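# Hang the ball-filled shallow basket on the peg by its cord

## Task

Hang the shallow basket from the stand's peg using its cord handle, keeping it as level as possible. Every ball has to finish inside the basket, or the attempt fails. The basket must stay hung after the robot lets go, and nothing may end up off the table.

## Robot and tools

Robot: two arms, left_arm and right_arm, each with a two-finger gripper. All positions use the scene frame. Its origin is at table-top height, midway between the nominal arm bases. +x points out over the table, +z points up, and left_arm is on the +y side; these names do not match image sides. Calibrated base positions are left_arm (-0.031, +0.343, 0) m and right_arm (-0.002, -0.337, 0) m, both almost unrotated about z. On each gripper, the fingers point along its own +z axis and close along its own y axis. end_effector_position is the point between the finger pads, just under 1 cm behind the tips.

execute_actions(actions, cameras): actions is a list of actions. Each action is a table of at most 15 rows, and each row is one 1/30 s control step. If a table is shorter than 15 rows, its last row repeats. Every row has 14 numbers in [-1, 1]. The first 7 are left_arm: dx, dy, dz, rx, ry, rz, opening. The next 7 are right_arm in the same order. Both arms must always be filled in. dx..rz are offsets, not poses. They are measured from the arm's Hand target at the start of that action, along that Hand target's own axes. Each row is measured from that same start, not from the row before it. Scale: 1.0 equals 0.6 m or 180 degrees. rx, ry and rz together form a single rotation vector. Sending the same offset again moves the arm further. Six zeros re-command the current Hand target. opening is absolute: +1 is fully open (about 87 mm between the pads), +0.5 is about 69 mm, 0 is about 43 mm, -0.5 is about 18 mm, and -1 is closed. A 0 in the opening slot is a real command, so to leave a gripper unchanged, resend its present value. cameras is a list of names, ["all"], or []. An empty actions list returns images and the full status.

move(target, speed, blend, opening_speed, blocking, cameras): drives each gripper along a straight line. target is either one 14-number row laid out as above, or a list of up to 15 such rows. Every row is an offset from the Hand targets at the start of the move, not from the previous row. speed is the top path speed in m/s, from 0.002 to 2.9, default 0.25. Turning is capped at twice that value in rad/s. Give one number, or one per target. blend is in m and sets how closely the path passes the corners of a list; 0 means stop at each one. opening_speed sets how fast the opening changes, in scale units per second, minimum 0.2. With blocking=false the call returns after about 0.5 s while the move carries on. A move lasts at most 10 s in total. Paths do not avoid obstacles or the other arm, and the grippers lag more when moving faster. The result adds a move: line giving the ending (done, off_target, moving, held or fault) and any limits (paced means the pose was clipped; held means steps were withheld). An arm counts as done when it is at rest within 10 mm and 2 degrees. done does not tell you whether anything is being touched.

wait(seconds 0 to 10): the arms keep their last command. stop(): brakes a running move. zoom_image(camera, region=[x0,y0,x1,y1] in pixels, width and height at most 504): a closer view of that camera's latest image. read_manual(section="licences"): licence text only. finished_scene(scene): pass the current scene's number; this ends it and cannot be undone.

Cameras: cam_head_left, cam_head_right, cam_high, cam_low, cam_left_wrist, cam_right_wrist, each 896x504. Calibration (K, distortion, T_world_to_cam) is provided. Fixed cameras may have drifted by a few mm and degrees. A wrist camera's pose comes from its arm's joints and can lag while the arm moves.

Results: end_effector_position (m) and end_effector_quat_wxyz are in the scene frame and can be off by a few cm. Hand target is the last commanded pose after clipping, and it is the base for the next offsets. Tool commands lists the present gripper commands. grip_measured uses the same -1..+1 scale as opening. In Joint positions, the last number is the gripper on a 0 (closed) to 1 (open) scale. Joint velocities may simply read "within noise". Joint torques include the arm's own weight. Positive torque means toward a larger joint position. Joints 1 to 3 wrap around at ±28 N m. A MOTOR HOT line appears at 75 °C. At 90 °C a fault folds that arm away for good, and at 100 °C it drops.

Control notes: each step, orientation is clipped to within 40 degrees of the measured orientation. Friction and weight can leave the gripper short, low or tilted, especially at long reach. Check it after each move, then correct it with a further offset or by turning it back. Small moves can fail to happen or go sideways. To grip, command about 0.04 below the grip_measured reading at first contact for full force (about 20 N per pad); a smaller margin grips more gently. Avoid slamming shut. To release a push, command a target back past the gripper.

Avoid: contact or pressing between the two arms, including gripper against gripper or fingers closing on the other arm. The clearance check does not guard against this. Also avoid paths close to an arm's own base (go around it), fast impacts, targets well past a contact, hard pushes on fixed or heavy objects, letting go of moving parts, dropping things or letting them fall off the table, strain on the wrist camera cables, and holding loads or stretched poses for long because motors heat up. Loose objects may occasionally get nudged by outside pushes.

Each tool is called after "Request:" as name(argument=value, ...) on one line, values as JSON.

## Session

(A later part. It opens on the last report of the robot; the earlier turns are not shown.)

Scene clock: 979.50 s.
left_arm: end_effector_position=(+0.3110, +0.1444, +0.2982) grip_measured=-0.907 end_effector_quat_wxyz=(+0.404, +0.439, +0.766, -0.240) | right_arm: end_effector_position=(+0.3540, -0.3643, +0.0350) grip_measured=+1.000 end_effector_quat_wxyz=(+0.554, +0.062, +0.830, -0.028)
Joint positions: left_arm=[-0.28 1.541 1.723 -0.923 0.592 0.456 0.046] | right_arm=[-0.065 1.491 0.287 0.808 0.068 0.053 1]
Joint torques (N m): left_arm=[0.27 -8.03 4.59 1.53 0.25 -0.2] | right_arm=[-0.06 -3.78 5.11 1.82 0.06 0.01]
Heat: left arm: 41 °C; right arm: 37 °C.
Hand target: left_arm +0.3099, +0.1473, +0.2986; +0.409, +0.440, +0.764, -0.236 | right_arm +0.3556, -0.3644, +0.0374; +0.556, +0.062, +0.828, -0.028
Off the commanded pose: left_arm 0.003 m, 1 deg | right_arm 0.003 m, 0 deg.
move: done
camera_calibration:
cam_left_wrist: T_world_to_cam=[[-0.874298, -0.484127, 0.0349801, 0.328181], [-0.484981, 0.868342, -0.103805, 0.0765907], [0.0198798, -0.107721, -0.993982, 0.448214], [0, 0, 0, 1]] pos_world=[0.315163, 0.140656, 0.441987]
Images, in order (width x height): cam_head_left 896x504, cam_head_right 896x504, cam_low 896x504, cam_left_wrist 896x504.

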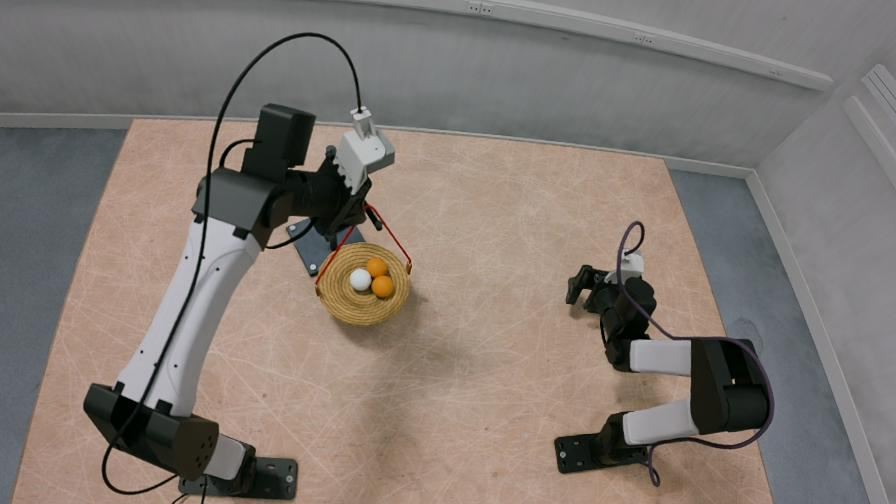

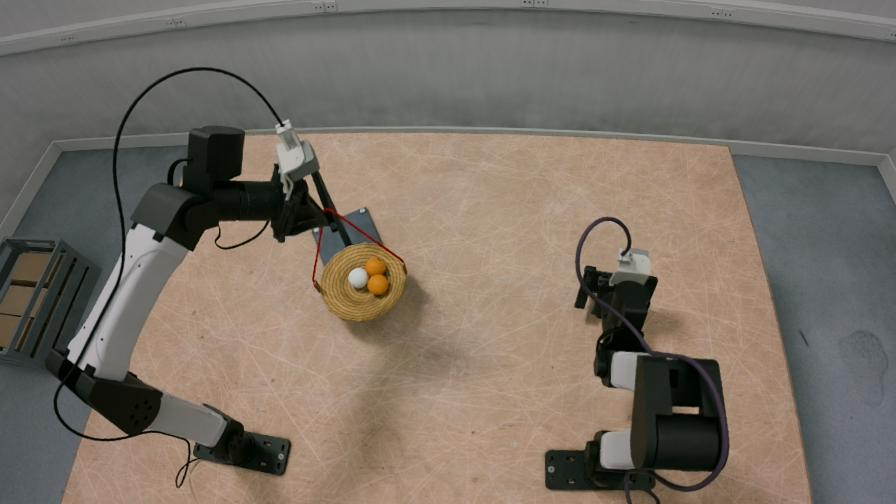

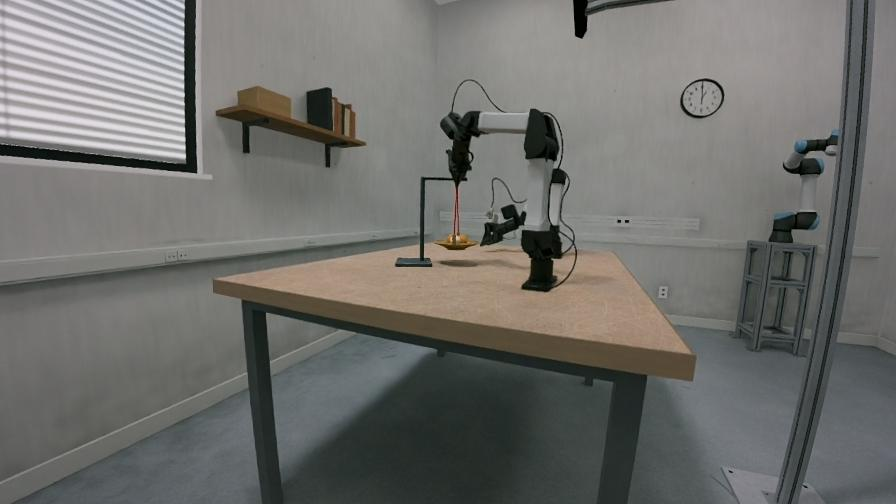

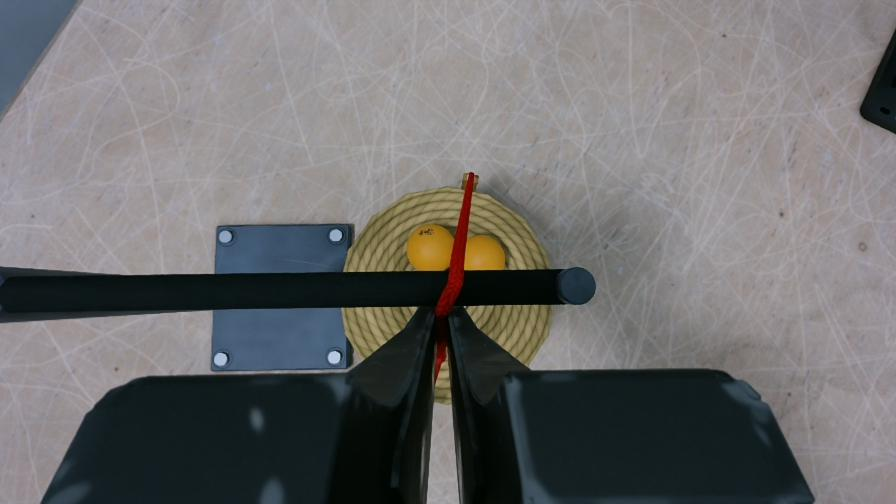

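Request:
move(target=[[0.0036, 0, 0.0007, 0, 0, 0, -1, 0, 0, 0, 0, 0, 0, 1], [0.0036, 0, 0.0007, 0, 0, 0, -0.6, 0, 0, 0, 0, 0, 0, 1]], speed=0.02, opening_speed=0.2)

Request:
wait(seconds=1.5, cameras=["cam_left_wrist", "cam_low", "cam_head_left", "cam_head_right"])

Request:
zoom_image(camera="cam_low", region=[430, 220, 480, 255])

Request:
zoom_image(camera="cam_head_right", region=[300, 260, 340, 300])

Request:
zoom_image(camera="cam_head_left", region=[300, 260, 340, 300])

Request:
zoom_image(camera="cam_head_right", region=[380, 240, 420, 280])

Request:
zoom_image(camera="cam_head_left", region=[380, 240, 420, 280])

Scene clock: 999.70 s.
left_arm: end_effector_position=(+0.3102, +0.1442, +0.2949) grip_measured=-0.600 end_effector_quat_wxyz=(+0.403, +0.439, +0.766, -0.241) | right_arm: end_effector_position=(+0.3540, -0.3643, +0.0350) grip_measured=+1.000 end_effector_quat_wxyz=(+0.554, +0.062, +0.830, -0.028)
Joint positions: left_arm=[-0.28 1.534 1.702 -0.909 0.595 0.457 0.2] | right_arm=[-0.065 1.491 0.287 0.808 0.068 0.053 1]
Joint torques (N m): left_arm=[0.4 -7.91 5.22 1.46 0.27 -0.18] | right_arm=[-0.08 -3.77 5.12 1.8 0.05 0]
Heat: left arm: 41 °C; right arm: 37 °C.
Hand target: left_arm +0.3094, +0.1481, +0.2966; +0.409, +0.440, +0.764, -0.236 | right_arm +0.3556, -0.3644, +0.0374; +0.556, +0.062, +0.828, -0.028
Off the commanded pose: left_arm 0.004 m, 1 deg | right_arm 0.003 m, 0 deg.
move: done

Scene clock: 1001.20 s.
left_arm: end_effector_position=(+0.3102, +0.1442, +0.2949) grip_measured=-0.600 end_effector_quat_wxyz=(+0.403, +0.439, +0.766, -0.241) | right_arm: end_effector_position=(+0.3540, -0.3643, +0.0350) grip_measured=+1.000 end_effector_quat_wxyz=(+0.554, +0.062, +0.830, -0.028)
Joint positions: left_arm=[-0.28 1.534 1.702 -0.909 0.595 0.457 0.2] | right_arm=[-0.065 1.491 0.287 0.808 0.068 0.053 1]
Joint torques (N m): left_arm=[0.47 -7.86 5.18 1.43 0.28 -0.18] | right_arm=[-0.05 -3.77 5.12 1.81 0.04 0.02]
Heat: left arm: 41 °C; right arm: 37 °C.
Hand target: left_arm +0.3094, +0.1481, +0.2966; +0.409, +0.440, +0.764, -0.236 | right_arm +0.3556, -0.3644, +0.0374; +0.556, +0.062, +0.828, -0.028
Tool commands: left_gripper/opening=-0.6 right_gripper/opening=+1.0
Off the commanded pose: left_arm 0.004 m, 1 deg | right_arm 0.003 m, 0 deg.
wait: 1.50 s; at rest by 0.17 s
camera_calibration:
cam_left_wrist: T_world_to_cam=[[-0.875336, -0.482136, 0.0364946, 0.327151], [-0.483156, 0.869278, -0.104484, 0.0755631], [0.0186517, -0.109091, -0.993857, 0.445566], [0, 0, 0, 1]] pos_world=[0.314565, 0.140653, 0.438785]
Images, in order (width x height): cam_head_left 896x504, cam_head_right 896x504, cam_low 896x504, cam_left_wrist 896x504.

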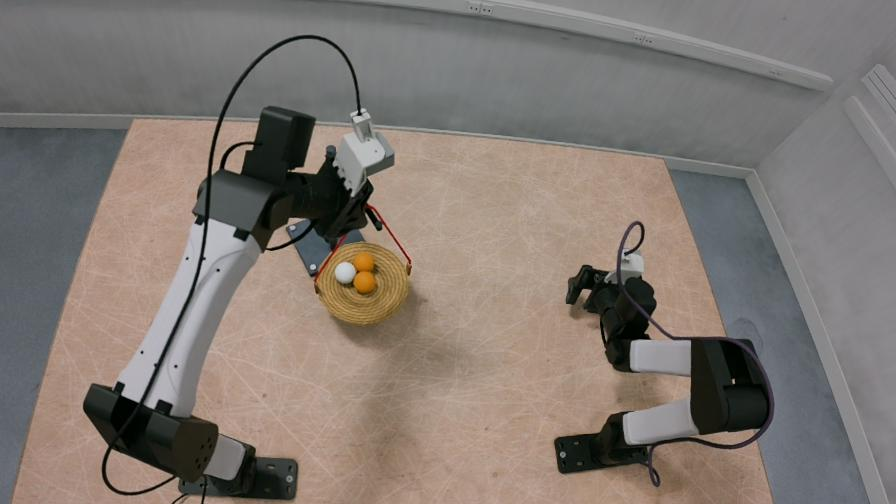

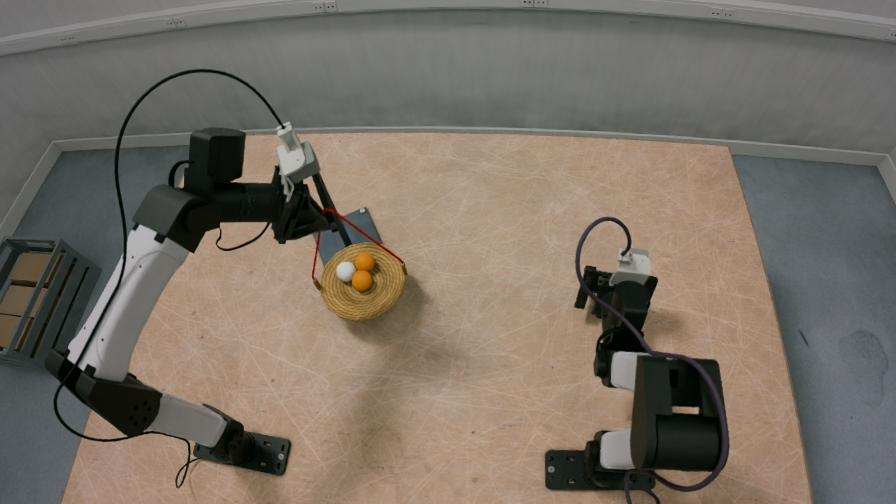

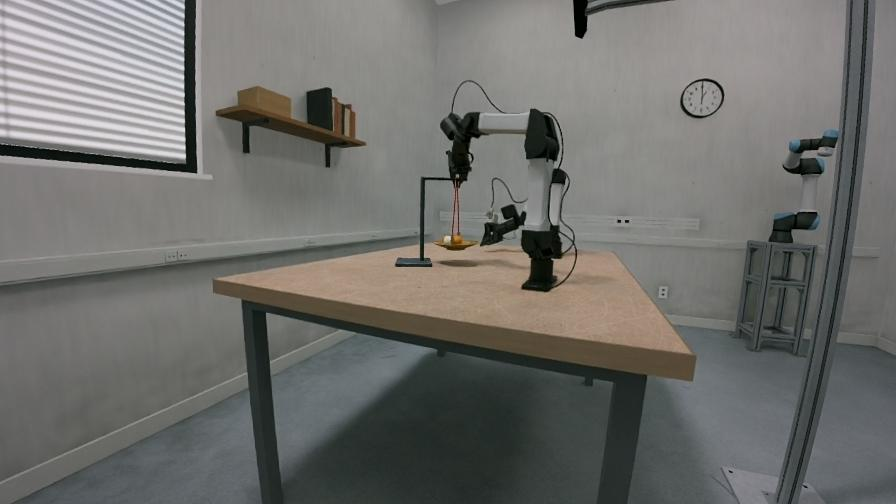

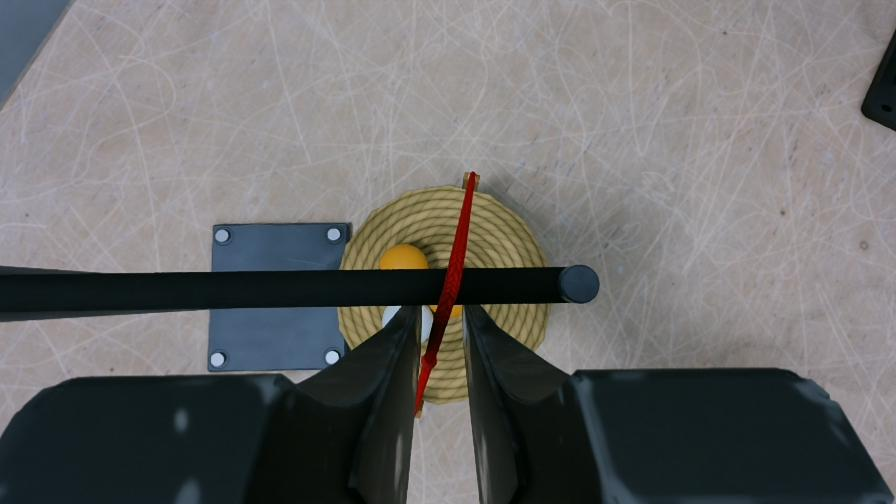

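Scaled by 10.080 from the camera's 896x504 image, which has a finer 1280x720 frame.

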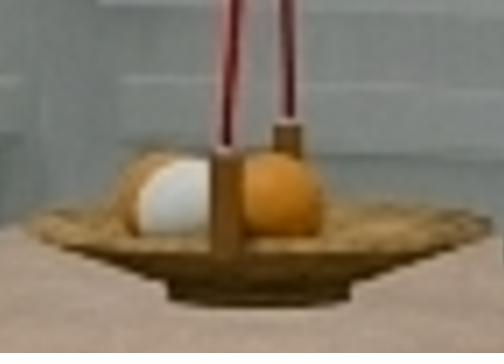

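Scaled by 12.600 from the camera's 896x504 image, which has a finer 1280x720 frame.

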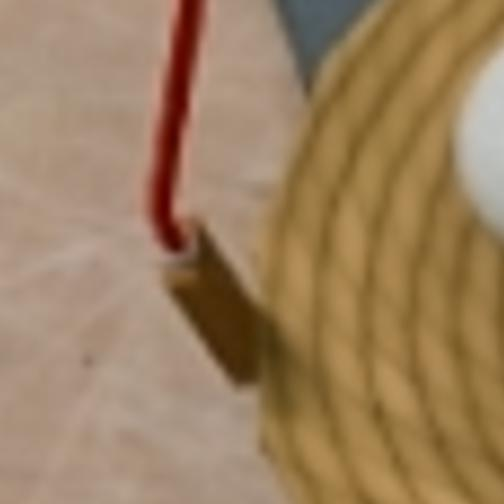

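Scaled by 12.600 from the camera's 896x504 image, which has a finer 1280x720 frame.

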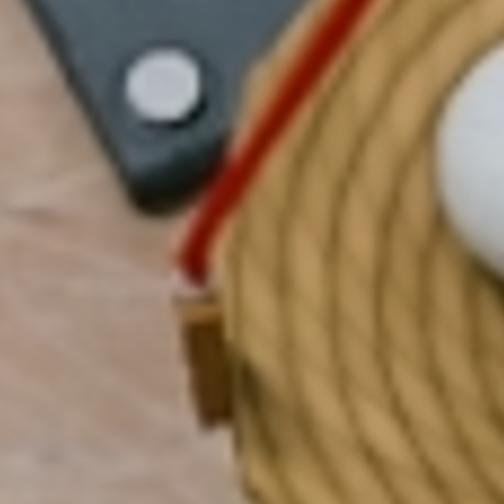

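Scaled by 12.600 from the camera's 896x504 image, which has a finer 1280x720 frame.

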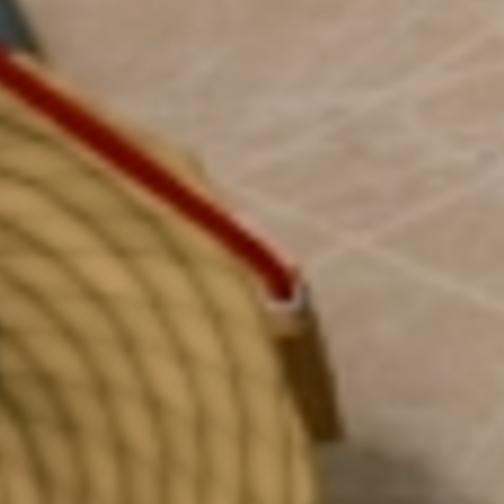

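Scaled by 12.600 from the camera's 896x504 image, which has a finer 1280x720 frame.

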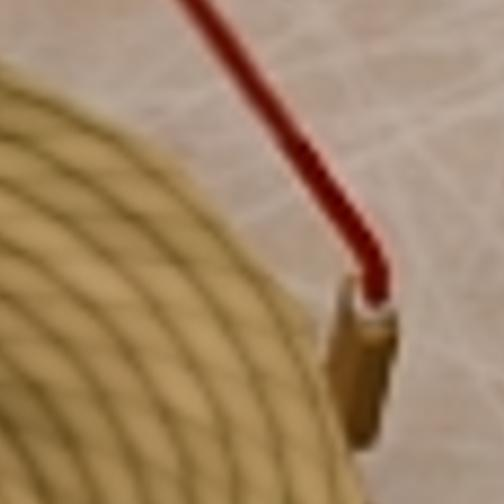

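Request:
move(target=[[0, 0, -0.05, 0, 0, 0, -0.5, 0, 0, 0, 0, 0, 0, 1], [0, 0, -0.2, 0, 0, 0, -0.5, 0, 0, 0, 0, 0, 0, 1]], speed=[0.05, 0.12], blend=[0.01, 0], opening_speed=0.4, cameras=["cam_left_wrist", "cam_low", "cam_head_left", "cam_head_right"])

Request:
zoom_image(camera="cam_low", region=[430, 220, 480, 255])

Request:
zoom_image(camera="cam_low", region=[400, 150, 500, 260])

Request:
zoom_image(camera="cam_head_right", region=[290, 180, 430, 330])

Request:
zoom_image(camera="cam_head_left", region=[290, 180, 430, 330])

Scene clock: 1028.80 s.
left_arm: end_effector_position=(+0.2582, +0.2345, +0.3569) grip_measured=-0.500 end_effector_quat_wxyz=(+0.402, +0.436, +0.770, -0.236) | right_arm: end_effector_position=(+0.3540, -0.3643, +0.0350) grip_measured=+1.000 end_effector_quat_wxyz=(+0.554, +0.062, +0.830, -0.028)
Joint positions: left_arm=[0.021 1.498 2.013 -1.443 0.786 0.74 0.25] | right_arm=[-0.065 1.491 0.287 0.808 0.068 0.053 1]
Joint torques (N m): left_arm=[0.35 -3.96 7.1 1.08 0.49 -0.15] | right_arm=[-0.06 -3.79 5.09 1.81 0.05 0.03]
Heat: left arm: 40 °C; right arm: 37 °C.
Hand target: left_arm +0.2594, +0.2346, +0.3632; +0.409, +0.440, +0.764, -0.236 | right_arm +0.3556, -0.3644, +0.0374; +0.556, +0.062, +0.828, -0.028
Off the commanded pose: left_arm 0.006 m, 1 deg | right_arm 0.003 m, 0 deg.
move: done
camera_calibration:
cam_left_wrist: T_world_to_cam=[[-0.869591, -0.492481, 0.0356836, 0.324181], [-0.493486, 0.864355, -0.0967614, -0.0206035], [0.0168099, -0.101752, -0.994668, 0.517011], [0, 0, 0, 1]] pos_world=[0.263047, 0.230069, 0.500692]
Images, in order (width x height): cam_head_left 896x504, cam_head_right 896x504, cam_low 896x504, cam_left_wrist 896x504.

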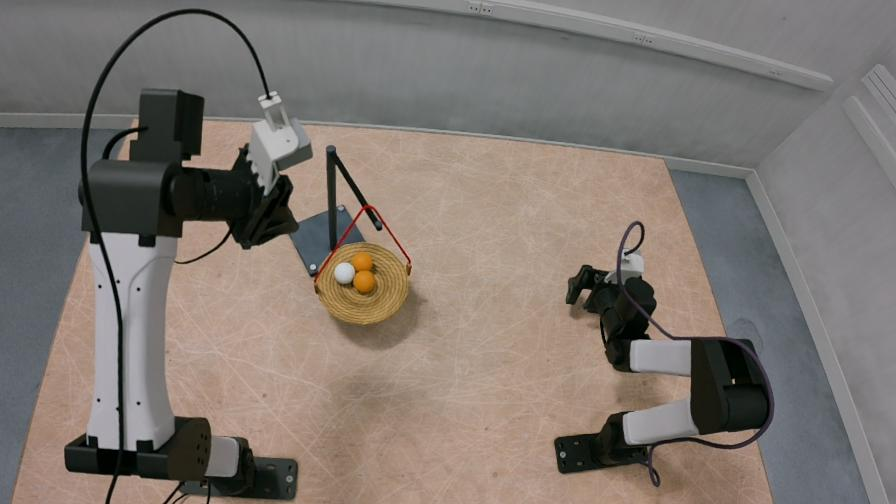

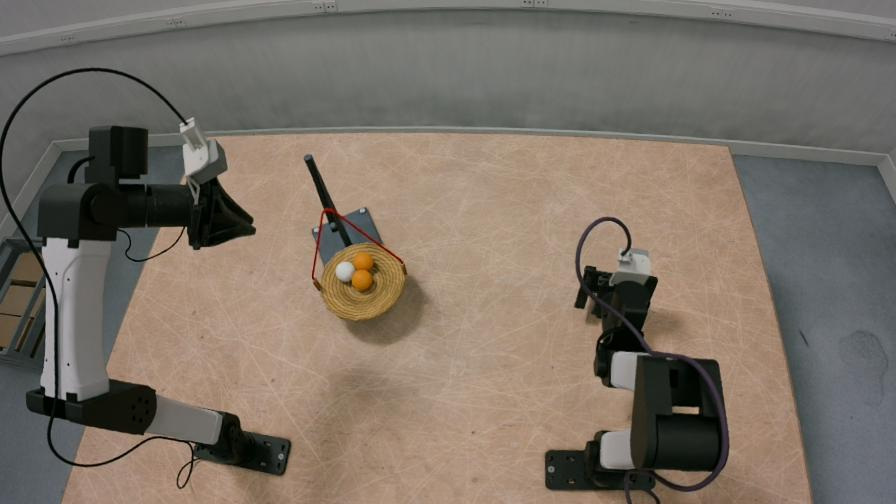

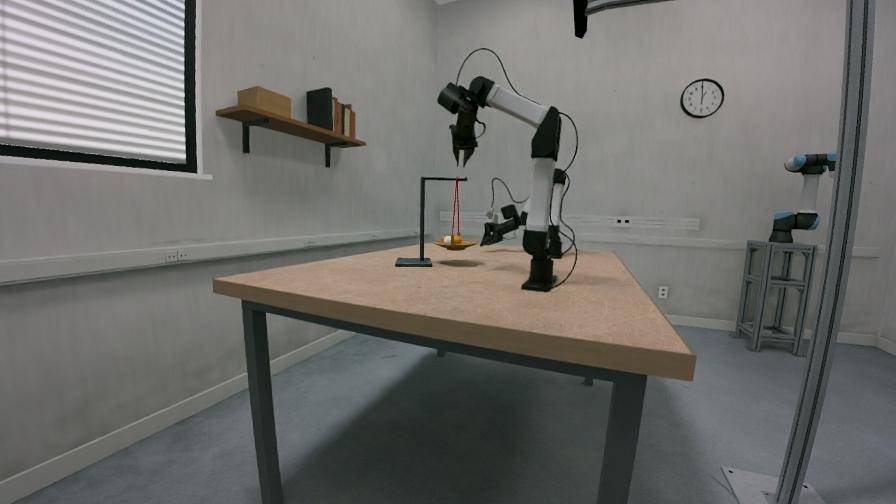

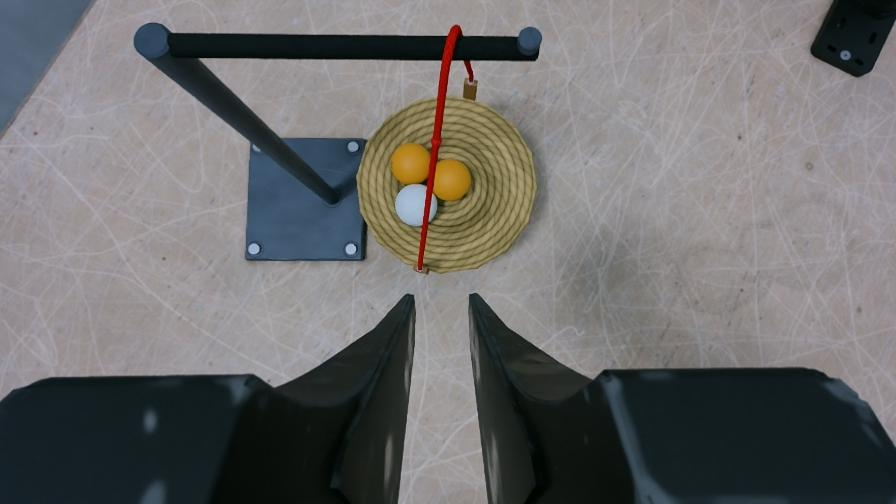

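Scaled by 10.080 from the camera's 896x504 image, which has a finer 1280x720 frame.

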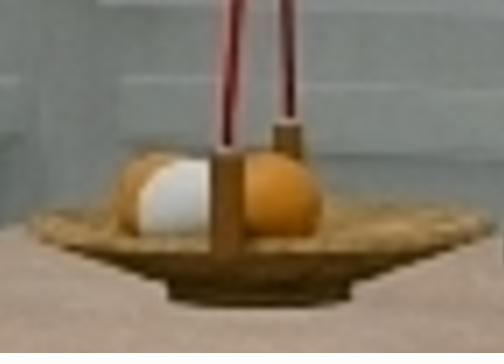

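Scaled by 4.582 from the camera's 896x504 image, which has a finer 1280x720 frame.

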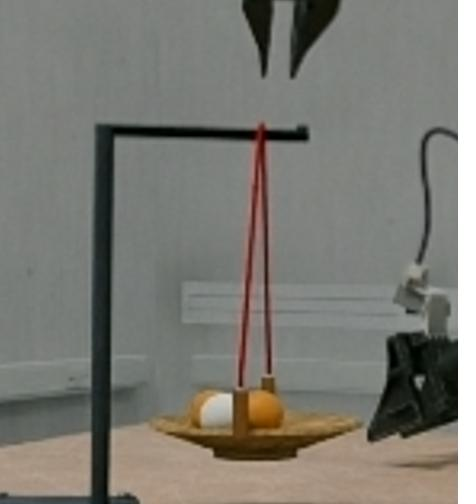

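Scaled by 3.360 from the camera's 896x504 image, which has a finer 1280x720 frame.

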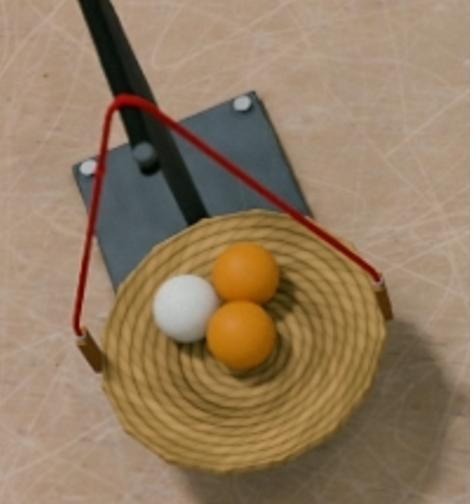

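Scaled by 3.360 from the camera's 896x504 image, which has a finer 1280x720 frame.

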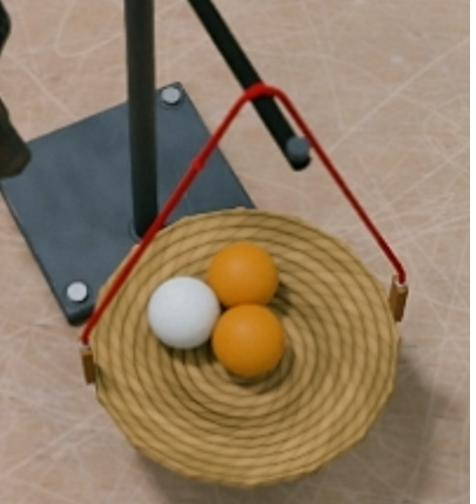

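Request:
finished_scene(scene=2)

The scene is finished: the task was done.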